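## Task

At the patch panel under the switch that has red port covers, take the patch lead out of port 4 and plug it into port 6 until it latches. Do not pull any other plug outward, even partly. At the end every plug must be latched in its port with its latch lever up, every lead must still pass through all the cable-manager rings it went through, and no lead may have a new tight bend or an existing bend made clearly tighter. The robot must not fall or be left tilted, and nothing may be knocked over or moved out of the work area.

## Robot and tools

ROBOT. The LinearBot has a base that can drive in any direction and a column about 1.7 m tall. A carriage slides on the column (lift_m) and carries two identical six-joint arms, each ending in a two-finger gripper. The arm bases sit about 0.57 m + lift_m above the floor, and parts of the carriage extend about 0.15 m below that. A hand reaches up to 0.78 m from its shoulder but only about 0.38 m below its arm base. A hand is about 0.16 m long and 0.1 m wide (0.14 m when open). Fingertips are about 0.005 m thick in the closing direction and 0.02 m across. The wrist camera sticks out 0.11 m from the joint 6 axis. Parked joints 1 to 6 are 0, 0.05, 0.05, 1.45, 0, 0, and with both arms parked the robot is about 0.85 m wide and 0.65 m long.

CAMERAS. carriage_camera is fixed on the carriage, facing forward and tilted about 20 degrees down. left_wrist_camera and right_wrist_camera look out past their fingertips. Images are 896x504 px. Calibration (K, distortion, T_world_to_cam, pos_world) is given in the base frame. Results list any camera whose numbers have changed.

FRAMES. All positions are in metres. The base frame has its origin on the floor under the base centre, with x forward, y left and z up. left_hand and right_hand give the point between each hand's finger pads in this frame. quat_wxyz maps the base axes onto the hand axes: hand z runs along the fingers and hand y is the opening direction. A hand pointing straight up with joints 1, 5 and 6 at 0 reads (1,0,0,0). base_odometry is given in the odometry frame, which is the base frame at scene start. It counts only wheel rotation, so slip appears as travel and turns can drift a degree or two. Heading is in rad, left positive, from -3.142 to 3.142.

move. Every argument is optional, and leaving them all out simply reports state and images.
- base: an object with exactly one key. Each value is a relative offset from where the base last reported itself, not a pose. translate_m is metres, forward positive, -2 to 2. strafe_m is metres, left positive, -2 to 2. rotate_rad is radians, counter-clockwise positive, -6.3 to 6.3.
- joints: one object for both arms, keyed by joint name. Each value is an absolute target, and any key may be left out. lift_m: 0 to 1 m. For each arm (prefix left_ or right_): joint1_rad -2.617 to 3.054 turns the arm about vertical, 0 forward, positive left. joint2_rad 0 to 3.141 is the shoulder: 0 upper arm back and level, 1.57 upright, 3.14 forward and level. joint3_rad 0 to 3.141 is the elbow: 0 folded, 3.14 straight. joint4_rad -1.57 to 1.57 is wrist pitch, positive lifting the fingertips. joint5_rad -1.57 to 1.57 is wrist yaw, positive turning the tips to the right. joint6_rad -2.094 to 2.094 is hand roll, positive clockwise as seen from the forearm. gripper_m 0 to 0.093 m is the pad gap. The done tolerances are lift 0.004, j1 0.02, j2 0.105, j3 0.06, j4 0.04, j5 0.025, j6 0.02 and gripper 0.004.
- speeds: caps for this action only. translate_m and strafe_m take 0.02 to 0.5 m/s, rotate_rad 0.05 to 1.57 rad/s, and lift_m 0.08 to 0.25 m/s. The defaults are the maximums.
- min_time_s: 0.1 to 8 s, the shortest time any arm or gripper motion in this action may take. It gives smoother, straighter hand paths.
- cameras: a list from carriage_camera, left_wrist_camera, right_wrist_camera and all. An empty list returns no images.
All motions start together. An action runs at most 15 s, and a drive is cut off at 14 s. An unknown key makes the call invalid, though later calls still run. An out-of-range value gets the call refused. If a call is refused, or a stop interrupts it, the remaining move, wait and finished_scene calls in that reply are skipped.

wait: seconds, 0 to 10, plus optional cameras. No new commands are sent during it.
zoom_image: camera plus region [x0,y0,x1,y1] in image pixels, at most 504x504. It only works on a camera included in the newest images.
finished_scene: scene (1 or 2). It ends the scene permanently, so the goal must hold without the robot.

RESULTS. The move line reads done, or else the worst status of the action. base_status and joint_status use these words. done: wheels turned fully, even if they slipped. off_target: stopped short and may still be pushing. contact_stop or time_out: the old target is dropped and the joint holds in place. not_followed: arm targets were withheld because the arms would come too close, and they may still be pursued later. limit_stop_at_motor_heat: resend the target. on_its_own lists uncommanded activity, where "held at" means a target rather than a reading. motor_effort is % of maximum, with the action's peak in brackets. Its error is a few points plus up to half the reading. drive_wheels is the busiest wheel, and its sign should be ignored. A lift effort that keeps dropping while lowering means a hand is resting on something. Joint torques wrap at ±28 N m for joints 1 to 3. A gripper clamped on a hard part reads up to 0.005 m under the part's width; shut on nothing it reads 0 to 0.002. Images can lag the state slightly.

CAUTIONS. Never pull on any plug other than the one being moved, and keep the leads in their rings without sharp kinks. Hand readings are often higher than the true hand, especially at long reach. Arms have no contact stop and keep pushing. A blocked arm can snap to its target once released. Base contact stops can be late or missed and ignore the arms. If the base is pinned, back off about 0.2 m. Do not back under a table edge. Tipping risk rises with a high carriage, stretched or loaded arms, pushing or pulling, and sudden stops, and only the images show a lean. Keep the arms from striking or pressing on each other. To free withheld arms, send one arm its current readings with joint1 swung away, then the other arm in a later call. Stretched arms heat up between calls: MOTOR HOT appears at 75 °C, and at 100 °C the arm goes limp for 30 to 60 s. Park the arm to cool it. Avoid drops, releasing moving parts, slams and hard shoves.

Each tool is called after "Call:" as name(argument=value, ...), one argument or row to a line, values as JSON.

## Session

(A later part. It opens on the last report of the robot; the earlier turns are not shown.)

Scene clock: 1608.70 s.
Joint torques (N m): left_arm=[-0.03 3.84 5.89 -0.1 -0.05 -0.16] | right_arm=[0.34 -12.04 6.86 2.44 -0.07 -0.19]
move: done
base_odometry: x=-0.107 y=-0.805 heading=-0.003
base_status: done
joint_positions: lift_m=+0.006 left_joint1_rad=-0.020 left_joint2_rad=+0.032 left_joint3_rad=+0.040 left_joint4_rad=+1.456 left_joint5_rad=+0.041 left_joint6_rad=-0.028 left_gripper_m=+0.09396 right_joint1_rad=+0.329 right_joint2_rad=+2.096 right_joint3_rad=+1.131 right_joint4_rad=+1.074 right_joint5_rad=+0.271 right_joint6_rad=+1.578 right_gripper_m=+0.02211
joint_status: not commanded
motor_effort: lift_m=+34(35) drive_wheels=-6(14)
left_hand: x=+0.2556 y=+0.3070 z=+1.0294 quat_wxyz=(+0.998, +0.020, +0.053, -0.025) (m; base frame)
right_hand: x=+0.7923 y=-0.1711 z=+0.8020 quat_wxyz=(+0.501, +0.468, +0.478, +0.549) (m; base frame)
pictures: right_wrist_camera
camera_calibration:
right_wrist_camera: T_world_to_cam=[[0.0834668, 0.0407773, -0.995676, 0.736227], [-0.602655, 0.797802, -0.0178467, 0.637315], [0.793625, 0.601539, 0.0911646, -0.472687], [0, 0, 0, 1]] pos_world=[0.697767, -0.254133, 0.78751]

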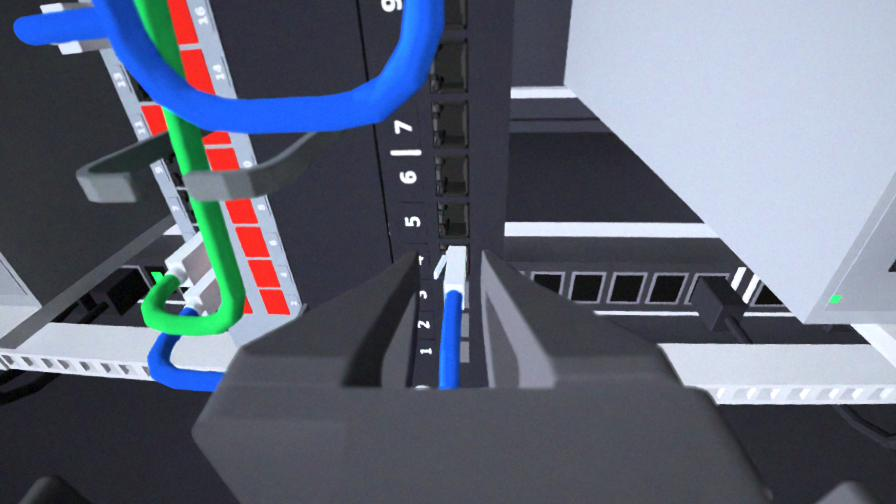

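Call:
move(
  base={"strafe_m": 0.002},
  joints={"lift_m": 0.0045, "right_gripper_m": 0.0195},
  speeds={"strafe_m": 0.02, "lift_m": 0.08},
  cameras=[],
)

Call:
move(
  base={"translate_m": 0.007},
  speeds={"translate_m": 0.02},
  cameras=["right_wrist_camera"],
)

Call:
zoom_image(
  camera="right_wrist_camera",
  region=[370, 190, 530, 350],
)

Scene clock: 1644.07 s.
Joint torques (N m): left_arm=[0.03 3.86 5.94 -0.1 -0.1 -0.16] | right_arm=[-0.05 -12.27 6.74 2.43 -0.12 -0.23]
move: done
base_odometry: x=-0.107 y=-0.803 heading=-0.004
base_status: done
joint_positions: lift_m=+0.005 left_joint1_rad=-0.020 left_joint2_rad=+0.032 left_joint3_rad=+0.039 left_joint4_rad=+1.456 left_joint5_rad=+0.041 left_joint6_rad=-0.028 left_gripper_m=+0.09396 right_joint1_rad=+0.330 right_joint2_rad=+2.096 right_joint3_rad=+1.132 right_joint4_rad=+1.075 right_joint5_rad=+0.270 right_joint6_rad=+1.578 right_gripper_m=+0.01961
joint_status: all done
motor_effort: lift_m=+34(36) drive_wheels=-5(9)
left_hand: x=+0.2559 y=+0.3070 z=+1.0283 quat_wxyz=(+0.998, +0.020, +0.054, -0.025) (m; base frame)
right_hand: x=+0.7921 y=-0.1700 z=+0.8016 quat_wxyz=(+0.500, +0.467, +0.478, +0.550) (m; base frame)
pictures: none
No camera images: "cameras" was empty.

Scene clock: 1644.87 s.
Joint torques (N m): left_arm=[0.03 3.92 5.89 -0.09 -0.06 -0.16] | right_arm=[-0.21 -12.14 6.79 2.43 -0.11 -0.24]
move: done
base_odometry: x=-0.100 y=-0.803 heading=-0.005
base_status: done
joint_positions: lift_m=+0.005 left_joint1_rad=-0.020 left_joint2_rad=+0.032 left_joint3_rad=+0.039 left_joint4_rad=+1.456 left_joint5_rad=+0.041 left_joint6_rad=-0.028 left_gripper_m=+0.09396 right_joint1_rad=+0.330 right_joint2_rad=+2.096 right_joint3_rad=+1.132 right_joint4_rad=+1.075 right_joint5_rad=+0.270 right_joint6_rad=+1.578 right_gripper_m=+0.01961
joint_status: not commanded
motor_effort: lift_m=+34(34) drive_wheels=-7(12)
left_hand: x=+0.2557 y=+0.3069 z=+1.0283 quat_wxyz=(+0.998, +0.020, +0.053, -0.025) (m; base frame)
right_hand: x=+0.7921 y=-0.1701 z=+0.8018 quat_wxyz=(+0.500, +0.467, +0.478, +0.551) (m; base frame)
pictures: right_wrist_camera
camera_calibration:
right_wrist_camera: T_world_to_cam=[[0.0855538, 0.041621, -0.995464, 0.734289], [-0.604737, 0.796206, -0.0186834, 0.638371], [0.791816, 0.603593, 0.0932882, -0.473019], [0, 0, 0, 1]] pos_world=[0.69777, -0.253326, 0.787012]

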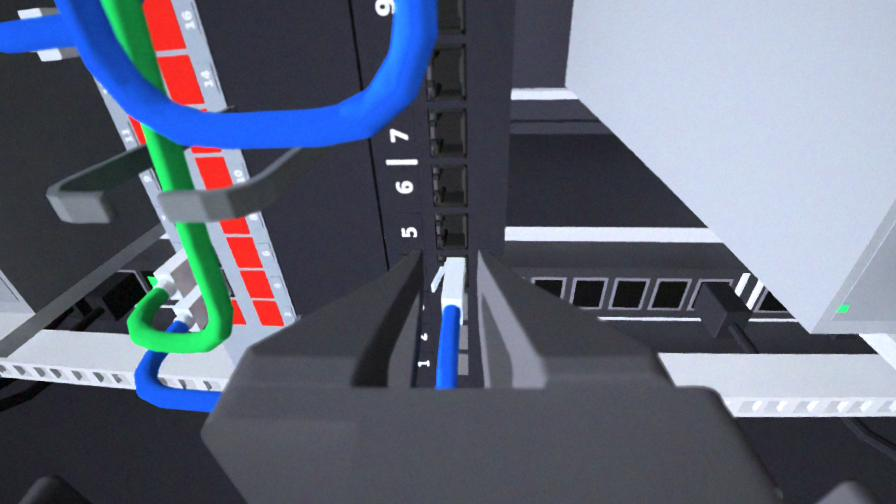

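Scaled by 3.150 from the camera's 896x504 image, which has a finer 1280x720 frame.

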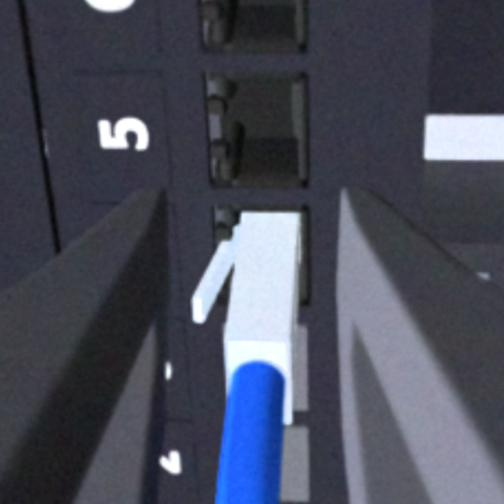

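Call:
move(
  base={"translate_m": 0.004},
  joints={"lift_m": 0.0038},
  speeds={"translate_m": 0.02, "lift_m": 0.08},
  cameras=["right_wrist_camera"],
)

Call:
zoom_image(
  camera="right_wrist_camera",
  region=[370, 190, 530, 350],
)

Scene clock: 1677.23 s.
Joint torques (N m): left_arm=[0.01 3.86 6 -0.11 -0.06 -0.16] | right_arm=[0.02 -12.27 6.83 2.45 -0.08 -0.19]
move: done
base_odometry: x=-0.096 y=-0.804 heading=-0.006
base_status: done
joint_positions: lift_m=+0.004 left_joint1_rad=-0.020 left_joint2_rad=+0.032 left_joint3_rad=+0.039 left_joint4_rad=+1.457 left_joint5_rad=+0.041 left_joint6_rad=-0.028 left_gripper_m=+0.09396 right_joint1_rad=+0.330 right_joint2_rad=+2.096 right_joint3_rad=+1.132 right_joint4_rad=+1.076 right_joint5_rad=+0.270 right_joint6_rad=+1.578 right_gripper_m=+0.01961
joint_status: all done
motor_effort: lift_m=+34(35) drive_wheels=-5(14)
left_hand: x=+0.2556 y=+0.3069 z=+1.0276 quat_wxyz=(+0.998, +0.020, +0.053, -0.025) (m; base frame)
right_hand: x=+0.7920 y=-0.1701 z=+0.8013 quat_wxyz=(+0.501, +0.467, +0.477, +0.551) (m; base frame)
pictures: right_wrist_camera
camera_calibration:
right_wrist_camera: T_world_to_cam=[[0.0862722, 0.0418673, -0.995391, 0.733231], [-0.604724, 0.79621, -0.0189229, 0.638538], [0.791749, 0.603569, 0.094009, -0.473483], [0, 0, 0, 1]] pos_world=[0.697761, -0.253329, 0.786447]

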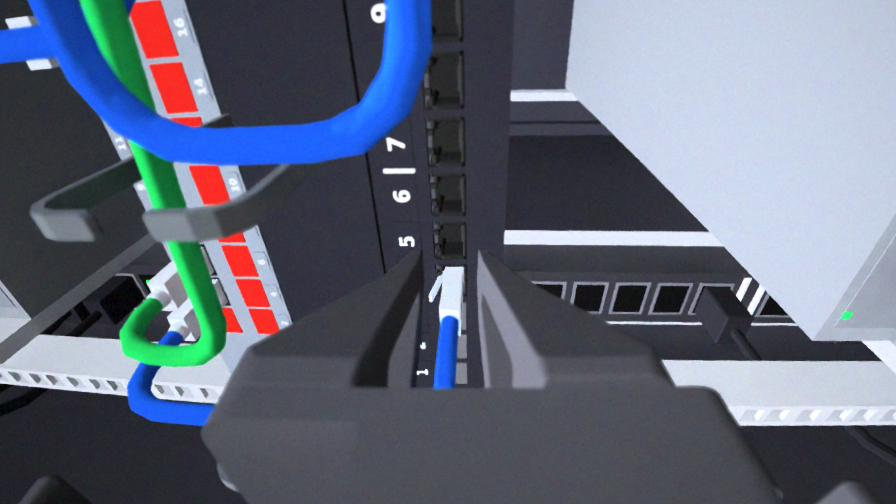

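Scaled by 3.150 from the camera's 896x504 image, which has a finer 1280x720 frame.

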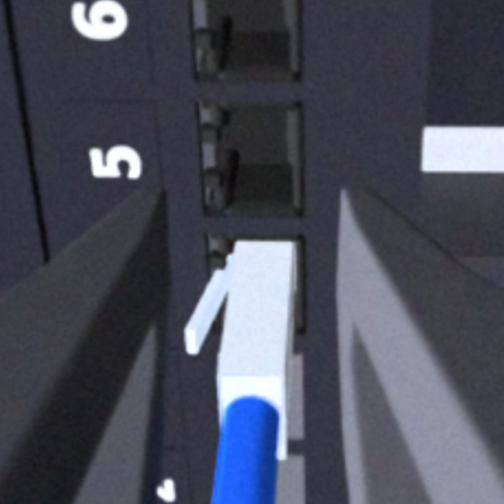

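Call:
move(
  base={"translate_m": -0.012},
  speeds={"translate_m": 0.03},
  cameras=[],
)

Call:
move(
  base={"strafe_m": 0.0025},
  joints={"lift_m": 0.0186, "right_joint4_rad": 1.005},
  speeds={"strafe_m": 0.02, "lift_m": 0.08},
  min_time_s=0.5,
  cameras=["right_wrist_camera"],
)

Call:
zoom_image(
  camera="right_wrist_camera",
  region=[370, 190, 530, 350],
)

Scene clock: 1714.43 s.
Joint torques (N m): left_arm=[0.03 3.88 5.91 -0.07 -0.08 -0.15] | right_arm=[-0.1 -12.23 6.91 2.48 -0.1 -0.18]
move: done
base_odometry: x=-0.108 y=-0.803 heading=-0.006
base_status: done
joint_positions: lift_m=+0.004 left_joint1_rad=-0.020 left_joint2_rad=+0.032 left_joint3_rad=+0.039 left_joint4_rad=+1.455 left_joint5_rad=+0.041 left_joint6_rad=-0.028 left_gripper_m=+0.09396 right_joint1_rad=+0.330 right_joint2_rad=+2.096 right_joint3_rad=+1.132 right_joint4_rad=+1.076 right_joint5_rad=+0.270 right_joint6_rad=+1.578 right_gripper_m=+0.01961
joint_status: not commanded
motor_effort: lift_m=+34(34) drive_wheels=+3(11)
left_hand: x=+0.2562 y=+0.3069 z=+1.0276 quat_wxyz=(+0.998, +0.020, +0.054, -0.025) (m; base frame)
right_hand: x=+0.7921 y=-0.1703 z=+0.8013 quat_wxyz=(+0.501, +0.467, +0.477, +0.551) (m; base frame)
pictures: none
No camera images: "cameras" was empty.

Scene clock: 1715.23 s.
Joint torques (N m): left_arm=[0.1 3.92 5.9 -0.08 -0.07 -0.16] | right_arm=[0.16 -12.26 6.84 2.32 -0.05 -0.22]
move: done
base_odometry: x=-0.108 y=-0.801 heading=-0.006
base_status: done
joint_positions: lift_m=+0.018 left_joint1_rad=-0.020 left_joint2_rad=+0.032 left_joint3_rad=+0.039 left_joint4_rad=+1.455 left_joint5_rad=+0.041 left_joint6_rad=-0.028 left_gripper_m=+0.09396 right_joint1_rad=+0.330 right_joint2_rad=+2.096 right_joint3_rad=+1.132 right_joint4_rad=+1.017 right_joint5_rad=+0.270 right_joint6_rad=+1.578 right_gripper_m=+0.01961
joint_status: all done
motor_effort: lift_m=+43(51) drive_wheels=+8(9)
left_hand: x=+0.2562 y=+0.3069 z=+1.0416 quat_wxyz=(+0.998, +0.020, +0.054, -0.025) (m; base frame)
right_hand: x=+0.7932 y=-0.1700 z=+0.8011 quat_wxyz=(+0.492, +0.478, +0.496, +0.533) (m; base frame)
pictures: right_wrist_camera
camera_calibration:
right_wrist_camera: T_world_to_cam=[[0.0301218, 0.0226108, -0.99929, 0.777316], [-0.604656, 0.796487, -0.000204238, 0.62416], [0.795917, 0.604233, 0.0376634, -0.432507], [0, 0, 0, 1]] pos_world=[0.698227, -0.253376, 0.793182]

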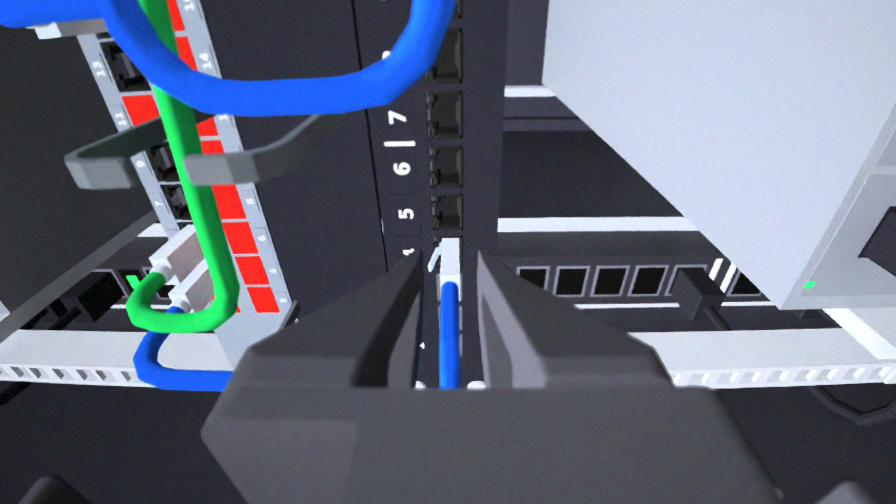

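Scaled by 3.150 from the camera's 896x504 image, which has a finer 1280x720 frame.

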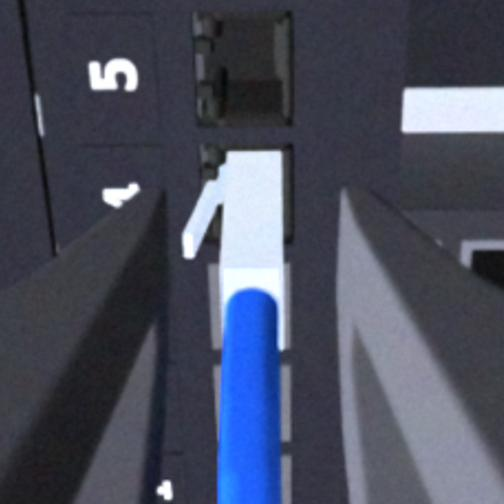

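Call:
move(
  joints={"lift_m": 0.0040, "right_joint4_rad": 1.094},
  speeds={"lift_m": 0.08},
  min_time_s=0.5,
  cameras=[],
)

Call:
move(
  base={"translate_m": 0.012},
  speeds={"translate_m": 0.02},
  cameras=["right_wrist_camera"],
)

Call:
zoom_image(
  camera="right_wrist_camera",
  region=[370, 190, 530, 350],
)

Scene clock: 1770.77 s.
Joint torques (N m): left_arm=[-0.01 3.93 5.89 -0.08 -0.07 -0.15] | right_arm=[0.09 -12.16 6.8 2.58 -0.07 -0.22]
move: done
base_odometry: x=-0.108 y=-0.801 heading=-0.006
base_status: not commanded
joint_positions: lift_m=+0.004 left_joint1_rad=-0.020 left_joint2_rad=+0.032 left_joint3_rad=+0.039 left_joint4_rad=+1.455 left_joint5_rad=+0.041 left_joint6_rad=-0.028 left_gripper_m=+0.09396 right_joint1_rad=+0.330 right_joint2_rad=+2.094 right_joint3_rad=+1.133 right_joint4_rad=+1.076 right_joint5_rad=+0.270 right_joint6_rad=+1.578 right_gripper_m=+0.01961
joint_status: all done
motor_effort: lift_m=+36(37) drive_wheels=-6(8)
left_hand: x=+0.2562 y=+0.3069 z=+1.0276 quat_wxyz=(+0.998, +0.020, +0.054, -0.025) (m; base frame)
right_hand: x=+0.7921 y=-0.1703 z=+0.8028 quat_wxyz=(+0.501, +0.467, +0.476, +0.551) (m; base frame)
pictures: none
No camera images: "cameras" was empty.

Scene clock: 1771.83 s.
Joint torques (N m): left_arm=[-0.01 3.89 5.94 -0.09 -0.06 -0.15] | right_arm=[0.06 -12.18 6.58 2.47 -0.08 -0.21]
move: done
base_odometry: x=-0.096 y=-0.802 heading=-0.008
base_status: done
joint_positions: lift_m=+0.004 left_joint1_rad=-0.020 left_joint2_rad=+0.032 left_joint3_rad=+0.039 left_joint4_rad=+1.455 left_joint5_rad=+0.041 left_joint6_rad=-0.028 left_gripper_m=+0.09396 right_joint1_rad=+0.330 right_joint2_rad=+2.094 right_joint3_rad=+1.133 right_joint4_rad=+1.082 right_joint5_rad=+0.270 right_joint6_rad=+1.578 right_gripper_m=+0.01961
joint_status: not commanded
motor_effort: lift_m=+36(36) drive_wheels=+11(16)
left_hand: x=+0.2560 y=+0.3069 z=+1.0276 quat_wxyz=(+0.998, +0.020, +0.054, -0.025) (m; base frame)
right_hand: x=+0.7919 y=-0.1704 z=+0.8043 quat_wxyz=(+0.502, +0.466, +0.474, +0.553) (m; base frame)
pictures: right_wrist_camera
camera_calibration:
right_wrist_camera: T_world_to_cam=[[0.0949082, 0.0447925, -0.994478, 0.729196], [-0.603942, 0.796731, -0.0217516, 0.640542], [0.791357, 0.602672, 0.102668, -0.480281], [0, 0, 0, 1]] pos_world=[0.697717, -0.25355, 0.788412]

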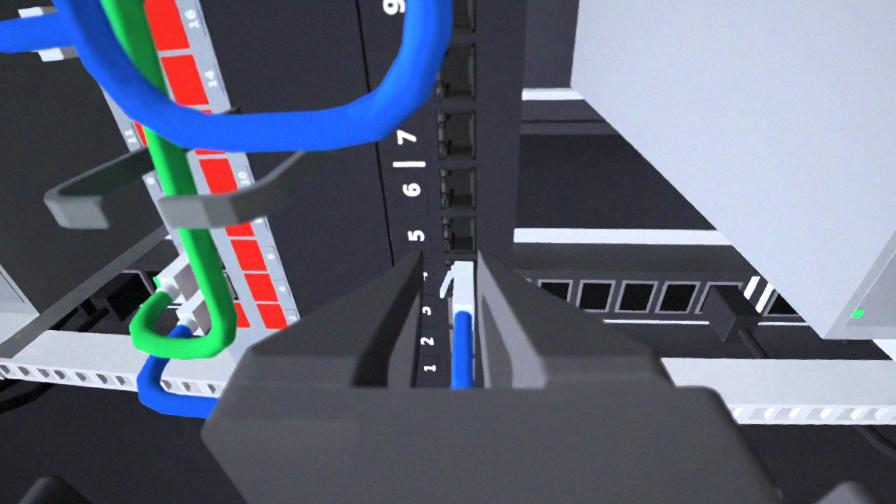

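Scaled by 3.150 from the camera's 896x504 image, which has a finer 1280x720 frame.

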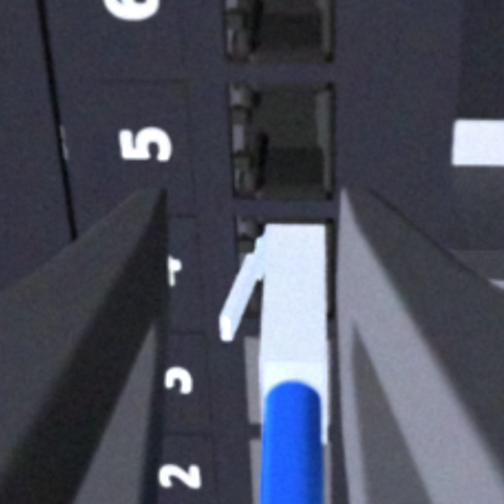

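Call:
move(
  joints={"lift_m": 0.0003},
  speeds={"lift_m": 0.08},
  cameras=["right_wrist_camera"],
)

Call:
zoom_image(
  camera="right_wrist_camera",
  region=[370, 190, 530, 350],
)

Scene clock: 1795.17 s.
Joint torques (N m): left_arm=[0.05 3.92 5.97 -0.1 -0.05 -0.16] | right_arm=[0.13 -12.18 6.69 2.47 -0.09 -0.22]
move: done
base_odometry: x=-0.096 y=-0.802 heading=-0.008
base_status: not commanded
joint_positions: lift_m=+0.001 left_joint1_rad=-0.020 left_joint2_rad=+0.032 left_joint3_rad=+0.039 left_joint4_rad=+1.455 left_joint5_rad=+0.041 left_joint6_rad=-0.028 left_gripper_m=+0.09396 right_joint1_rad=+0.330 right_joint2_rad=+2.093 right_joint3_rad=+1.133 right_joint4_rad=+1.085 right_joint5_rad=+0.270 right_joint6_rad=+1.578 right_gripper_m=+0.01961
joint_status: all done
motor_effort: lift_m=+35(38) drive_wheels=+10(13)
left_hand: x=+0.2560 y=+0.3069 z=+1.0240 quat_wxyz=(+0.998, +0.020, +0.054, -0.025) (m; base frame)
right_hand: x=+0.7918 y=-0.1704 z=+0.8015 quat_wxyz=(+0.503, +0.465, +0.473, +0.554) (m; base frame)
pictures: right_wrist_camera
camera_calibration:
right_wrist_camera: T_world_to_cam=[[0.0977791, 0.0457755, -0.994155, 0.724062], [-0.603878, 0.796753, -0.0227076, 0.641164], [0.791056, 0.602569, 0.105549, -0.481975], [0, 0, 0, 1]] pos_world=[0.697656, -0.253571, 0.785261]

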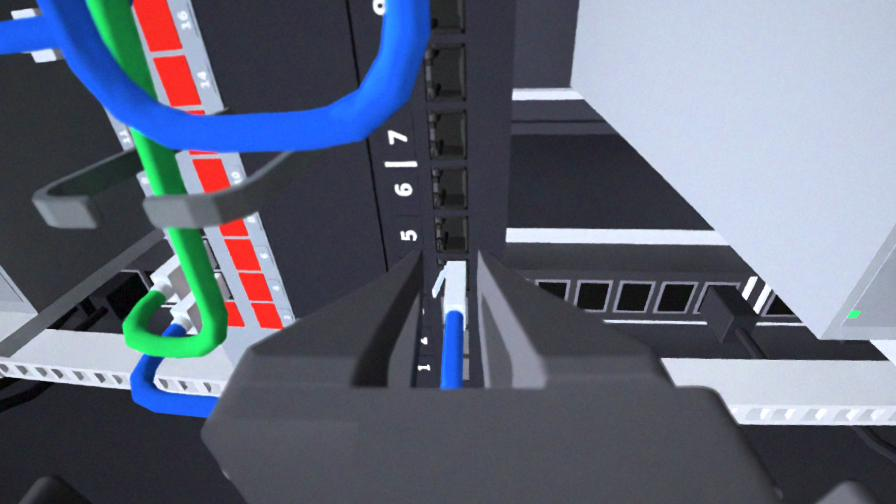

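Scaled by 3.150 from the camera's 896x504 image, which has a finer 1280x720 frame.

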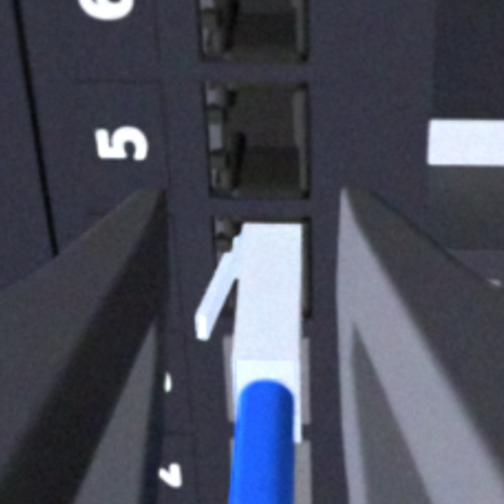

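Call:
move(
  joints={"lift_m": 0.0, "right_gripper_m": 0.0125},
  speeds={"lift_m": 0.08},
  min_time_s=1.0,
  cameras=["right_wrist_camera"],
)

Call:
zoom_image(
  camera="right_wrist_camera",
  region=[370, 190, 530, 350],
)

Scene clock: 1810.17 s.
Joint torques (N m): left_arm=[0.02 3.92 5.94 -0.11 -0.05 -0.17] | right_arm=[0.08 -12.07 6.79 2.46 -0.08 -0.22]
move: done
base_odometry: x=-0.096 y=-0.802 heading=-0.008
base_status: not commanded
joint_positions: lift_m=+0.001 left_joint1_rad=-0.020 left_joint2_rad=+0.032 left_joint3_rad=+0.039 left_joint4_rad=+1.455 left_joint5_rad=+0.041 left_joint6_rad=-0.028 left_gripper_m=+0.09396 right_joint1_rad=+0.330 right_joint2_rad=+2.093 right_joint3_rad=+1.133 right_joint4_rad=+1.085 right_joint5_rad=+0.270 right_joint6_rad=+1.578 right_gripper_m=+0.01261
joint_status: all done
motor_effort: lift_m=+33(33) drive_wheels=+10(12)
left_hand: x=+0.2560 y=+0.3069 z=+1.0239 quat_wxyz=(+0.998, +0.020, +0.054, -0.025) (m; base frame)
right_hand: x=+0.7918 y=-0.1704 z=+0.8014 quat_wxyz=(+0.503, +0.465, +0.473, +0.554) (m; base frame)
pictures: right_wrist_camera
camera_calibration:
right_wrist_camera: T_world_to_cam=[[0.0977791, 0.0457755, -0.994155, 0.723938], [-0.603878, 0.796753, -0.0227076, 0.641162], [0.791056, 0.602569, 0.105549, -0.481961], [0, 0, 0, 1]] pos_world=[0.697656, -0.253571, 0.785136]

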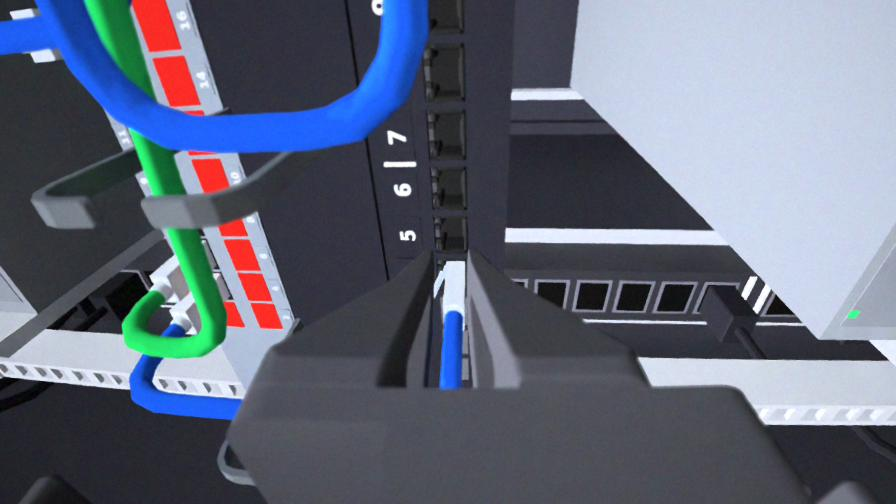

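Scaled by 3.150 from the camera's 896x504 image, which has a finer 1280x720 frame.

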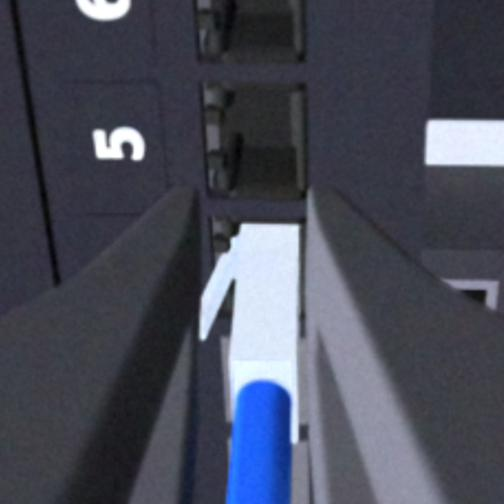

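Call:
move(
  joints={"right_gripper_m": 0.0095},
  min_time_s=1.0,
  cameras=["right_wrist_camera"],
)

Call:
zoom_image(
  camera="right_wrist_camera",
  region=[370, 190, 530, 350],
)

Scene clock: 1815.90 s.
Joint torques (N m): left_arm=[0.02 3.89 5.91 -0.1 -0.06 -0.17] | right_arm=[0.09 -12.14 6.87 2.45 -0.06 -0.22]
move: done
base_odometry: x=-0.096 y=-0.802 heading=-0.008
base_status: not commanded
joint_positions: lift_m=+0.001 left_joint1_rad=-0.020 left_joint2_rad=+0.032 left_joint3_rad=+0.039 left_joint4_rad=+1.455 left_joint5_rad=+0.041 left_joint6_rad=-0.028 left_gripper_m=+0.09396 right_joint1_rad=+0.330 right_joint2_rad=+2.093 right_joint3_rad=+1.133 right_joint4_rad=+1.085 right_joint5_rad=+0.270 right_joint6_rad=+1.578 right_gripper_m=+0.00961
joint_status: all done
motor_effort: lift_m=+33(33) drive_wheels=+12(13)
left_hand: x=+0.2560 y=+0.3069 z=+1.0239 quat_wxyz=(+0.998, +0.020, +0.054, -0.025) (m; base frame)
right_hand: x=+0.7918 y=-0.1704 z=+0.8013 quat_wxyz=(+0.503, +0.465, +0.473, +0.554) (m; base frame)
pictures: right_wrist_camera
camera_calibration:
right_wrist_camera: T_world_to_cam=[[0.0974203, 0.0456526, -0.994196, 0.724142], [-0.603886, 0.79675, -0.0225882, 0.641073], [0.791095, 0.602582, 0.105189, -0.481702], [0, 0, 0, 1]] pos_world=[0.697661, -0.25357, 0.78509]

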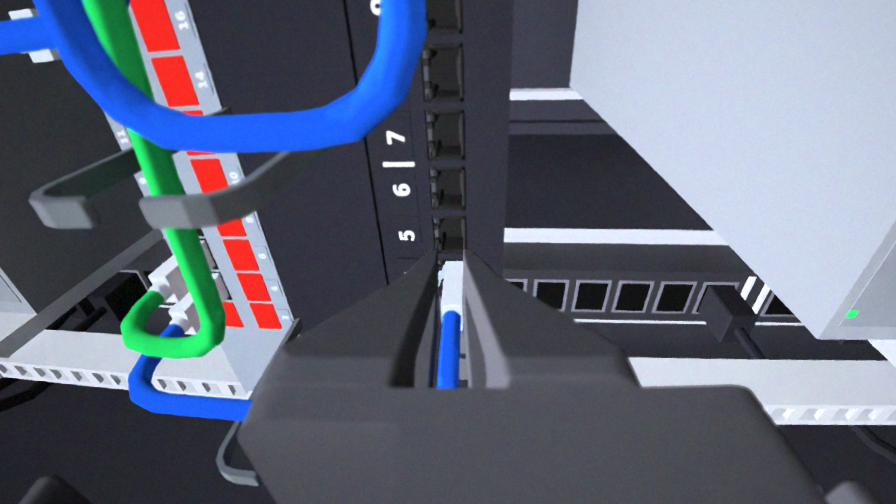

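Scaled by 3.150 from the camera's 896x504 image, which has a finer 1280x720 frame.

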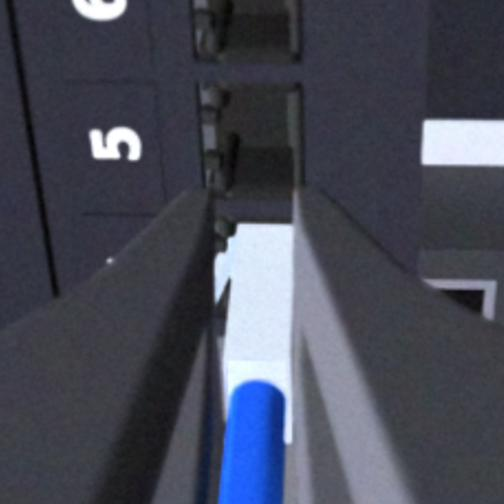

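Call:
move(
  joints={"right_gripper_m": 0.0065},
  min_time_s=1.0,
  cameras=[],
)

Call:
move(
  joints={"right_gripper_m": 0.003},
  min_time_s=1.0,
  cameras=["right_wrist_camera"],
)

Call:
zoom_image(
  camera="right_wrist_camera",
  region=[370, 190, 530, 350],
)

Scene clock: 1823.30 s.
Joint torques (N m): left_arm=[0.05 3.9 5.91 -0.1 -0.05 -0.15] | right_arm=[-0.02 -12.18 6.68 2.5 -0.14 -0.24]
move: done
base_odometry: x=-0.096 y=-0.802 heading=-0.008
base_status: not commanded
joint_positions: lift_m=+0.001 left_joint1_rad=-0.020 left_joint2_rad=+0.032 left_joint3_rad=+0.039 left_joint4_rad=+1.455 left_joint5_rad=+0.041 left_joint6_rad=-0.028 left_gripper_m=+0.09396 right_joint1_rad=+0.330 right_joint2_rad=+2.093 right_joint3_rad=+1.133 right_joint4_rad=+1.081 right_joint5_rad=+0.270 right_joint6_rad=+1.578 right_gripper_m=+0.00662
joint_status: all done
motor_effort: lift_m=+33(33) drive_wheels=+12(12)
left_hand: x=+0.2560 y=+0.3069 z=+1.0239 quat_wxyz=(+0.998, +0.020, +0.054, -0.025) (m; base frame)
right_hand: x=+0.7919 y=-0.1704 z=+0.8004 quat_wxyz=(+0.502, +0.466, +0.475, +0.553) (m; base frame)
pictures: none
No camera images: "cameras" was empty.

Scene clock: 1824.60 s.
Joint torques (N m): left_arm=[0.05 3.89 5.91 -0.1 -0.07 -0.16] | right_arm=[-0.01 -12.12 6.86 2.5 -0.11 -0.19]
move: done
base_odometry: x=-0.096 y=-0.802 heading=-0.008
base_status: not commanded
joint_positions: lift_m=+0.001 left_joint1_rad=-0.020 left_joint2_rad=+0.032 left_joint3_rad=+0.039 left_joint4_rad=+1.455 left_joint5_rad=+0.041 left_joint6_rad=-0.028 left_gripper_m=+0.09396 right_joint1_rad=+0.330 right_joint2_rad=+2.093 right_joint3_rad=+1.133 right_joint4_rad=+1.081 right_joint5_rad=+0.270 right_joint6_rad=+1.578 right_gripper_m=+0.00593
joint_status: all done
motor_effort: lift_m=+33(33) drive_wheels=+11(13)
left_hand: x=+0.2560 y=+0.3069 z=+1.0239 quat_wxyz=(+0.998, +0.020, +0.054, -0.025) (m; base frame)
right_hand: x=+0.7919 y=-0.1704 z=+0.8004 quat_wxyz=(+0.502, +0.466, +0.475, +0.553) (m; base frame)
pictures: right_wrist_camera
camera_calibration:
right_wrist_camera: T_world_to_cam=[[0.0938314, 0.0444239, -0.994596, 0.726182], [-0.603966, 0.796723, -0.0213931, 0.640189], [0.791468, 0.60271, 0.101588, -0.479104], [0, 0, 0, 1]] pos_world=[0.697709, -0.253553, 0.784625]

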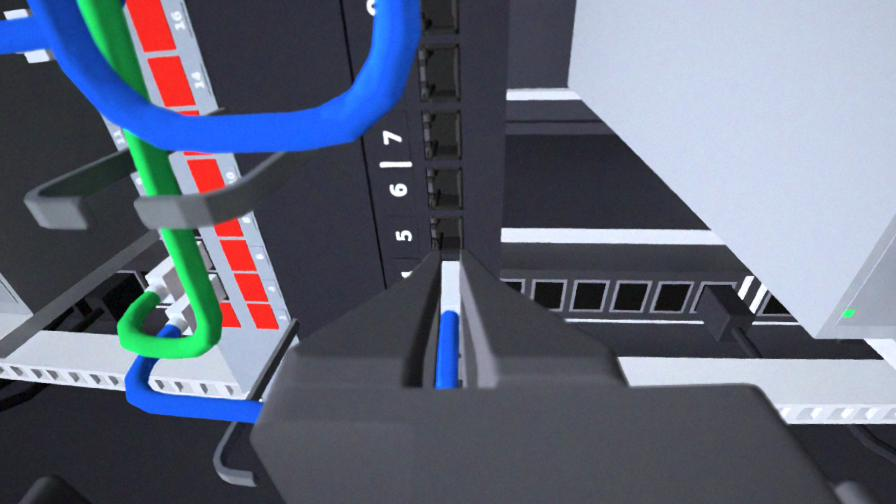

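Scaled by 3.150 from the camera's 896x504 image, which has a finer 1280x720 frame.

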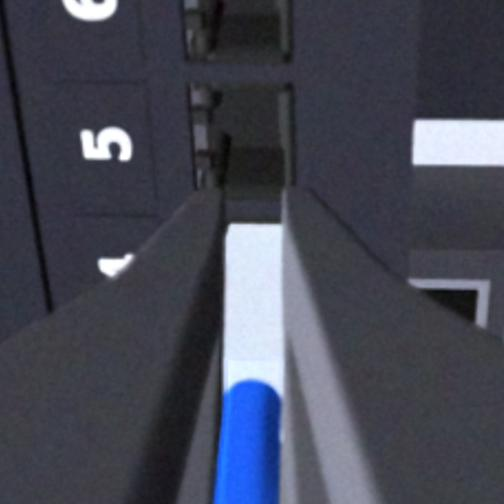

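Call:
move(
  joints={"right_gripper_m": 0.0},
  min_time_s=0.8,
  cameras=[],
)

Call:
move(
  base={"translate_m": -0.010},
  speeds={"translate_m": 0.02},
  cameras=["right_wrist_camera"],
)

Call:
zoom_image(
  camera="right_wrist_camera",
  region=[370, 190, 530, 350],
)

Scene clock: 1837.07 s.
Joint torques (N m): left_arm=[0.08 3.92 5.9 -0.1 -0.07 -0.16] | right_arm=[-0.03 -12.04 6.79 2.46 -0.1 -0.2]
move: off_target
base_odometry: x=-0.096 y=-0.802 heading=-0.008
base_status: not commanded
joint_positions: lift_m=+0.001 left_joint1_rad=-0.020 left_joint2_rad=+0.032 left_joint3_rad=+0.039 left_joint4_rad=+1.455 left_joint5_rad=+0.041 left_joint6_rad=-0.028 left_gripper_m=+0.09396 right_joint1_rad=+0.330 right_joint2_rad=+2.093 right_joint3_rad=+1.133 right_joint4_rad=+1.081 right_joint5_rad=+0.270 right_joint6_rad=+1.578 right_gripper_m=+0.00593
joint_status: right_gripper_m off_target (ended at +0.00593, target +0.00000)
motor_effort: lift_m=+33(33) drive_wheels=+11(14)
left_hand: x=+0.2560 y=+0.3069 z=+1.0239 quat_wxyz=(+0.998, +0.020, +0.054, -0.025) (m; base frame)
right_hand: x=+0.7919 y=-0.1704 z=+0.8004 quat_wxyz=(+0.502, +0.466, +0.475, +0.553) (m; base frame)
pictures: none
No camera images: "cameras" was empty.

Scene clock: 1837.93 s.
Joint torques (N m): left_arm=[0.02 3.96 5.97 -0.08 -0.07 -0.15] | right_arm=[0.75 -12.08 3.54 3.34 0.08 -0.18]
move: done
base_odometry: x=-0.106 y=-0.802 heading=-0.008
base_status: done
joint_positions: lift_m=+0.000 left_joint1_rad=-0.020 left_joint2_rad=+0.032 left_joint3_rad=+0.039 left_joint4_rad=+1.453 left_joint5_rad=+0.041 left_joint6_rad=-0.028 left_gripper_m=+0.09396 right_joint1_rad=+0.323 right_joint2_rad=+2.093 right_joint3_rad=+1.175 right_joint4_rad=+1.012 right_joint5_rad=+0.252 right_joint6_rad=+1.578 right_gripper_m=+0.00589
joint_status: not commanded
motor_effort: lift_m=+33(33) drive_wheels=-4(13)
left_hand: x=+0.2564 y=+0.3069 z=+1.0238 quat_wxyz=(+0.998, +0.020, +0.055, -0.025) (m; base frame)
right_hand: x=+0.7999 y=-0.1689 z=+0.8021 quat_wxyz=(+0.495, +0.467, +0.486, +0.547) (m; base frame)
pictures: right_wrist_camera
camera_calibration:
right_wrist_camera: T_world_to_cam=[[0.0684674, 0.0348226, -0.997045, 0.747711], [-0.61341, 0.789631, -0.0145445, 0.644692], [0.786791, 0.612593, 0.0754245, -0.460077], [0, 0, 0, 1]] pos_world=[0.706251, -0.253266, 0.78958]

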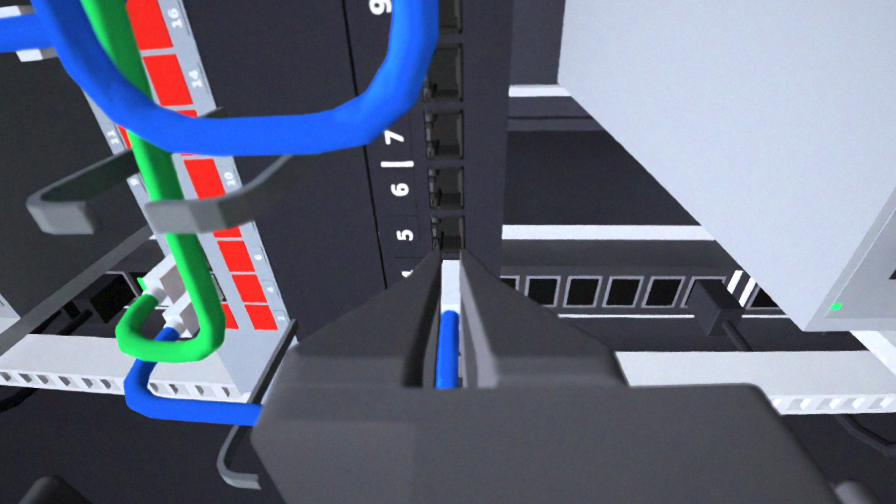

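Scaled by 3.150 from the camera's 896x504 image, which has a finer 1280x720 frame.

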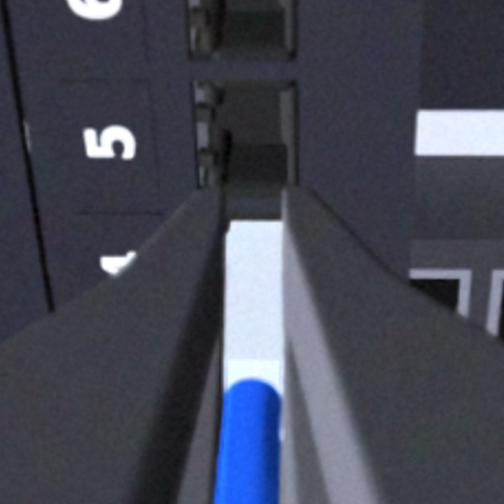

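Call:
move(
  base={"translate_m": -0.004},
  speeds={"translate_m": 0.02},
  cameras=["right_wrist_camera"],
)

Call:
zoom_image(
  camera="right_wrist_camera",
  region=[370, 190, 530, 350],
)

Scene clock: 1866.53 s.
Joint torques (N m): left_arm=[0.03 3.88 5.89 -0.07 -0.06 -0.15] | right_arm=[1.07 -12.23 2.1 3.6 0.26 -0.21]
move: done
base_odometry: x=-0.109 y=-0.802 heading=-0.008
base_status: done
joint_positions: lift_m=+0.000 left_joint1_rad=-0.020 left_joint2_rad=+0.032 left_joint3_rad=+0.039 left_joint4_rad=+1.453 left_joint5_rad=+0.041 left_joint6_rad=-0.028 left_gripper_m=+0.09396 right_joint1_rad=+0.318 right_joint2_rad=+2.093 right_joint3_rad=+1.190 right_joint4_rad=+0.986 right_joint5_rad=+0.244 right_joint6_rad=+1.578 right_gripper_m=+0.00589
joint_status: not commanded
motor_effort: lift_m=+33(33) drive_wheels=-7(12)
left_hand: x=+0.2564 y=+0.3069 z=+1.0238 quat_wxyz=(+0.998, +0.020, +0.055, -0.025) (m; base frame)
right_hand: x=+0.8030 y=-0.1694 z=+0.8028 quat_wxyz=(+0.493, +0.468, +0.490, +0.545) (m; base frame)
pictures: right_wrist_camera
camera_calibration:
right_wrist_camera: T_world_to_cam=[[0.0588276, 0.0311457, -0.997782, 0.75587], [-0.615919, 0.787722, -0.0117249, 0.646406], [0.78561, 0.615243, 0.065523, -0.452932], [0, 0, 0, 1]] pos_world=[0.709496, -0.254067, 0.79145]

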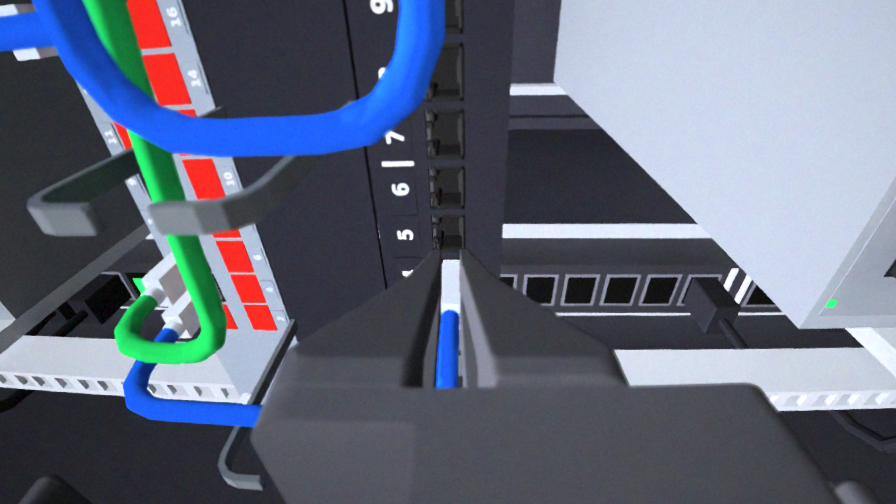

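Scaled by 3.150 from the camera's 896x504 image, which has a finer 1280x720 frame.

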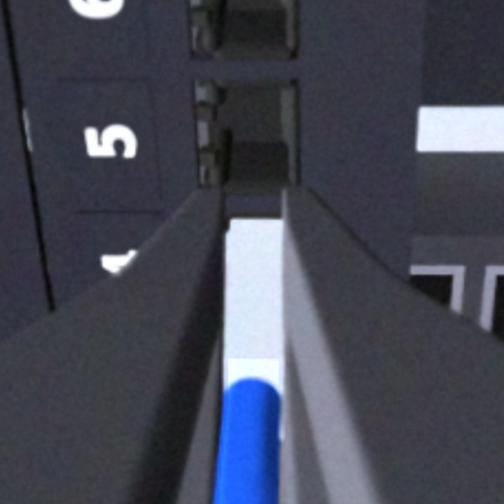

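Call:
move(
  base={"translate_m": 0.013},
  speeds={"translate_m": 0.02},
  cameras=[],
)

Call:
move(
  joints={"right_gripper_m": 0.0095},
  min_time_s=1.0,
  cameras=["right_wrist_camera"],
)

Call:
zoom_image(
  camera="right_wrist_camera",
  region=[420, 240, 480, 320],
)

Scene clock: 2027.60 s.
Joint torques (N m): left_arm=[0.02 3.86 5.93 -0.07 -0.07 -0.17] | right_arm=[0.32 -12.19 6.45 2.58 -0.03 -0.17]
move: done
base_odometry: x=-0.096 y=-0.802 heading=-0.009
base_status: done
joint_positions: lift_m=+0.000 left_joint1_rad=-0.020 left_joint2_rad=+0.032 left_joint3_rad=+0.039 left_joint4_rad=+1.454 left_joint5_rad=+0.041 left_joint6_rad=-0.028 left_gripper_m=+0.09396 right_joint1_rad=+0.326 right_joint2_rad=+2.093 right_joint3_rad=+1.135 right_joint4_rad=+1.075 right_joint5_rad=+0.267 right_joint6_rad=+1.578 right_gripper_m=+0.00589
joint_status: not commanded
motor_effort: lift_m=+33(33) drive_wheels=+9(12)
left_hand: x=+0.2562 y=+0.3069 z=+1.0238 quat_wxyz=(+0.998, +0.020, +0.054, -0.025) (m; base frame)
right_hand: x=+0.7929 y=-0.1715 z=+0.8002 quat_wxyz=(+0.502, +0.466, +0.476, +0.552) (m; base frame)
pictures: none
No camera images: "cameras" was empty.

Scene clock: 2028.87 s.
Joint torques (N m): left_arm=[0.06 3.89 5.93 -0.09 -0.06 -0.17] | right_arm=[0.13 -12.05 6.52 2.53 -0.1 -0.2]
move: done
base_odometry: x=-0.096 y=-0.802 heading=-0.009
base_status: not commanded
joint_positions: lift_m=+0.000 left_joint1_rad=-0.020 left_joint2_rad=+0.032 left_joint3_rad=+0.039 left_joint4_rad=+1.454 left_joint5_rad=+0.041 left_joint6_rad=-0.028 left_gripper_m=+0.09396 right_joint1_rad=+0.326 right_joint2_rad=+2.093 right_joint3_rad=+1.135 right_joint4_rad=+1.077 right_joint5_rad=+0.267 right_joint6_rad=+1.578 right_gripper_m=+0.00941
joint_status: all done
motor_effort: lift_m=+33(33) drive_wheels=+7(10)
left_hand: x=+0.2562 y=+0.3069 z=+1.0238 quat_wxyz=(+0.998, +0.020, +0.054, -0.025) (m; base frame)
right_hand: x=+0.7928 y=-0.1715 z=+0.8006 quat_wxyz=(+0.502, +0.466, +0.475, +0.553) (m; base frame)
pictures: right_wrist_camera
camera_calibration:
right_wrist_camera: T_world_to_cam=[[0.0928842, 0.0436614, -0.994719, 0.72711], [-0.604268, 0.796492, -0.0214643, 0.641895], [0.791349, 0.603071, 0.100365, -0.478029], [0, 0, 0, 1]] pos_world=[0.698627, -0.254726, 0.785025]

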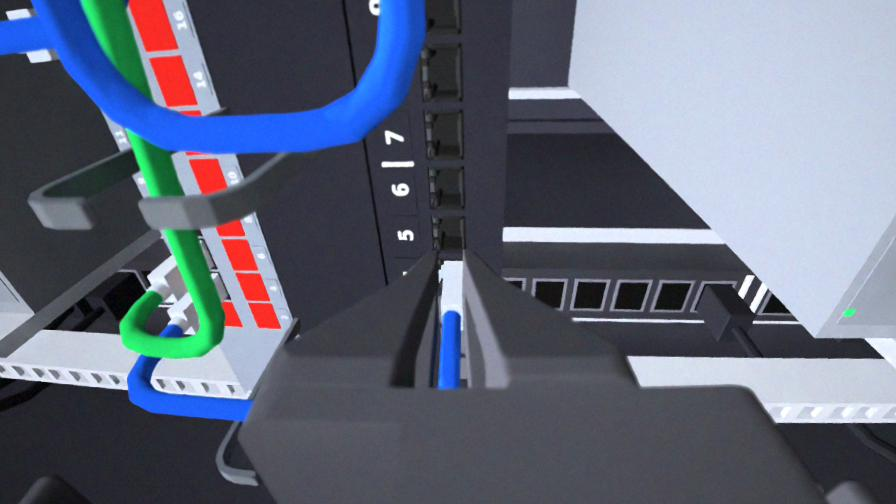

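Scaled by 6.300 from the camera's 896x504 image, which has a finer 1280x720 frame.

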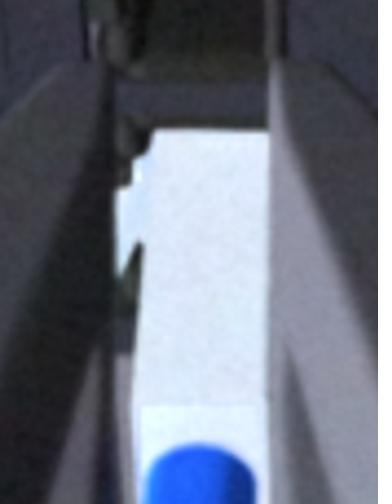

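Call:
move(
  cameras=["right_wrist_camera"],
)

Call:
zoom_image(
  camera="right_wrist_camera",
  region=[390, 200, 510, 300],
)

Scene clock: 2077.37 s.
Joint torques (N m): left_arm=[0.03 3.92 5.89 -0.08 -0.07 -0.17] | right_arm=[0.16 -12.11 6.39 2.53 -0.03 -0.22]
base_odometry: x=-0.096 y=-0.802 heading=-0.009
base_status: not commanded
joint_positions: lift_m=+0.000 left_joint1_rad=-0.020 left_joint2_rad=+0.032 left_joint3_rad=+0.039 left_joint4_rad=+1.454 left_joint5_rad=+0.041 left_joint6_rad=-0.028 left_gripper_m=+0.09396 right_joint1_rad=+0.326 right_joint2_rad=+2.093 right_joint3_rad=+1.135 right_joint4_rad=+1.077 right_joint5_rad=+0.267 right_joint6_rad=+1.578 right_gripper_m=+0.00941
joint_status: all done
motor_effort: lift_m=+33(33) drive_wheels=+10(10)
left_hand: x=+0.2562 y=+0.3069 z=+1.0238 quat_wxyz=(+0.998, +0.020, +0.054, -0.025) (m; base frame)
right_hand: x=+0.7928 y=-0.1715 z=+0.8006 quat_wxyz=(+0.502, +0.466, +0.475, +0.553) (m; base frame)
pictures: right_wrist_camera
camera_calibration:
right_wrist_camera: T_world_to_cam=[[0.0928842, 0.0436614, -0.994719, 0.72711], [-0.604268, 0.796492, -0.0214643, 0.641895], [0.791349, 0.603071, 0.100365, -0.478029], [0, 0, 0, 1]] pos_world=[0.698627, -0.254726, 0.785025]

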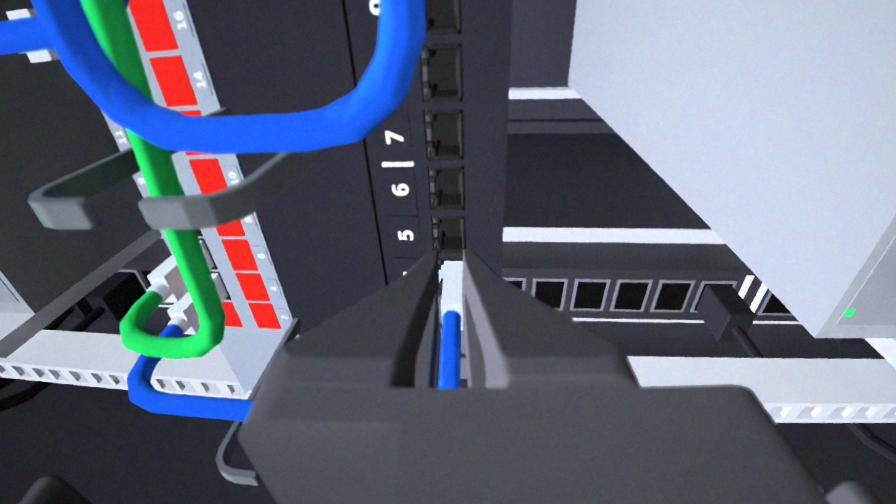

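Scaled by 4.200 from the camera's 896x504 image, which has a finer 1280x720 frame.

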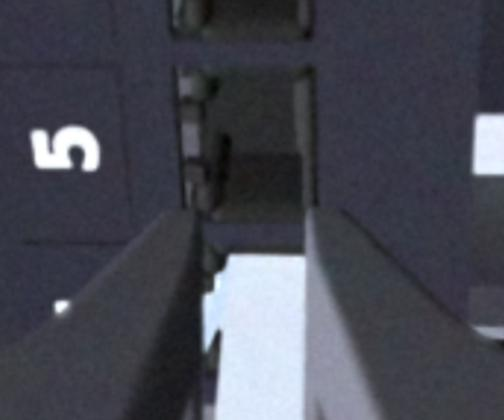

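Call:
zoom_image(
  camera="right_wrist_camera",
  region=[420, 240, 480, 310],
)

Call:
zoom_image(
  camera="right_wrist_camera",
  region=[270, 230, 650, 400],
)

Scaled by 7.200 from the camera's 896x504 image, which has a finer 1280x720 frame.

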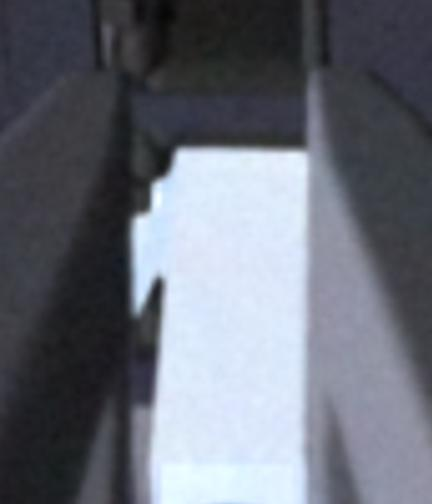

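Scaled by 1.326 from the camera's 896x504 image, which has a finer 1280x720 frame.

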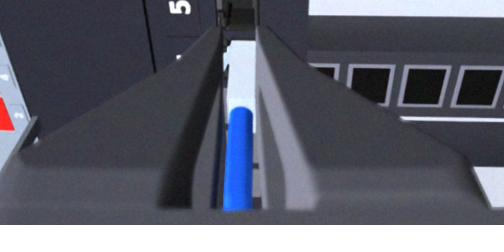

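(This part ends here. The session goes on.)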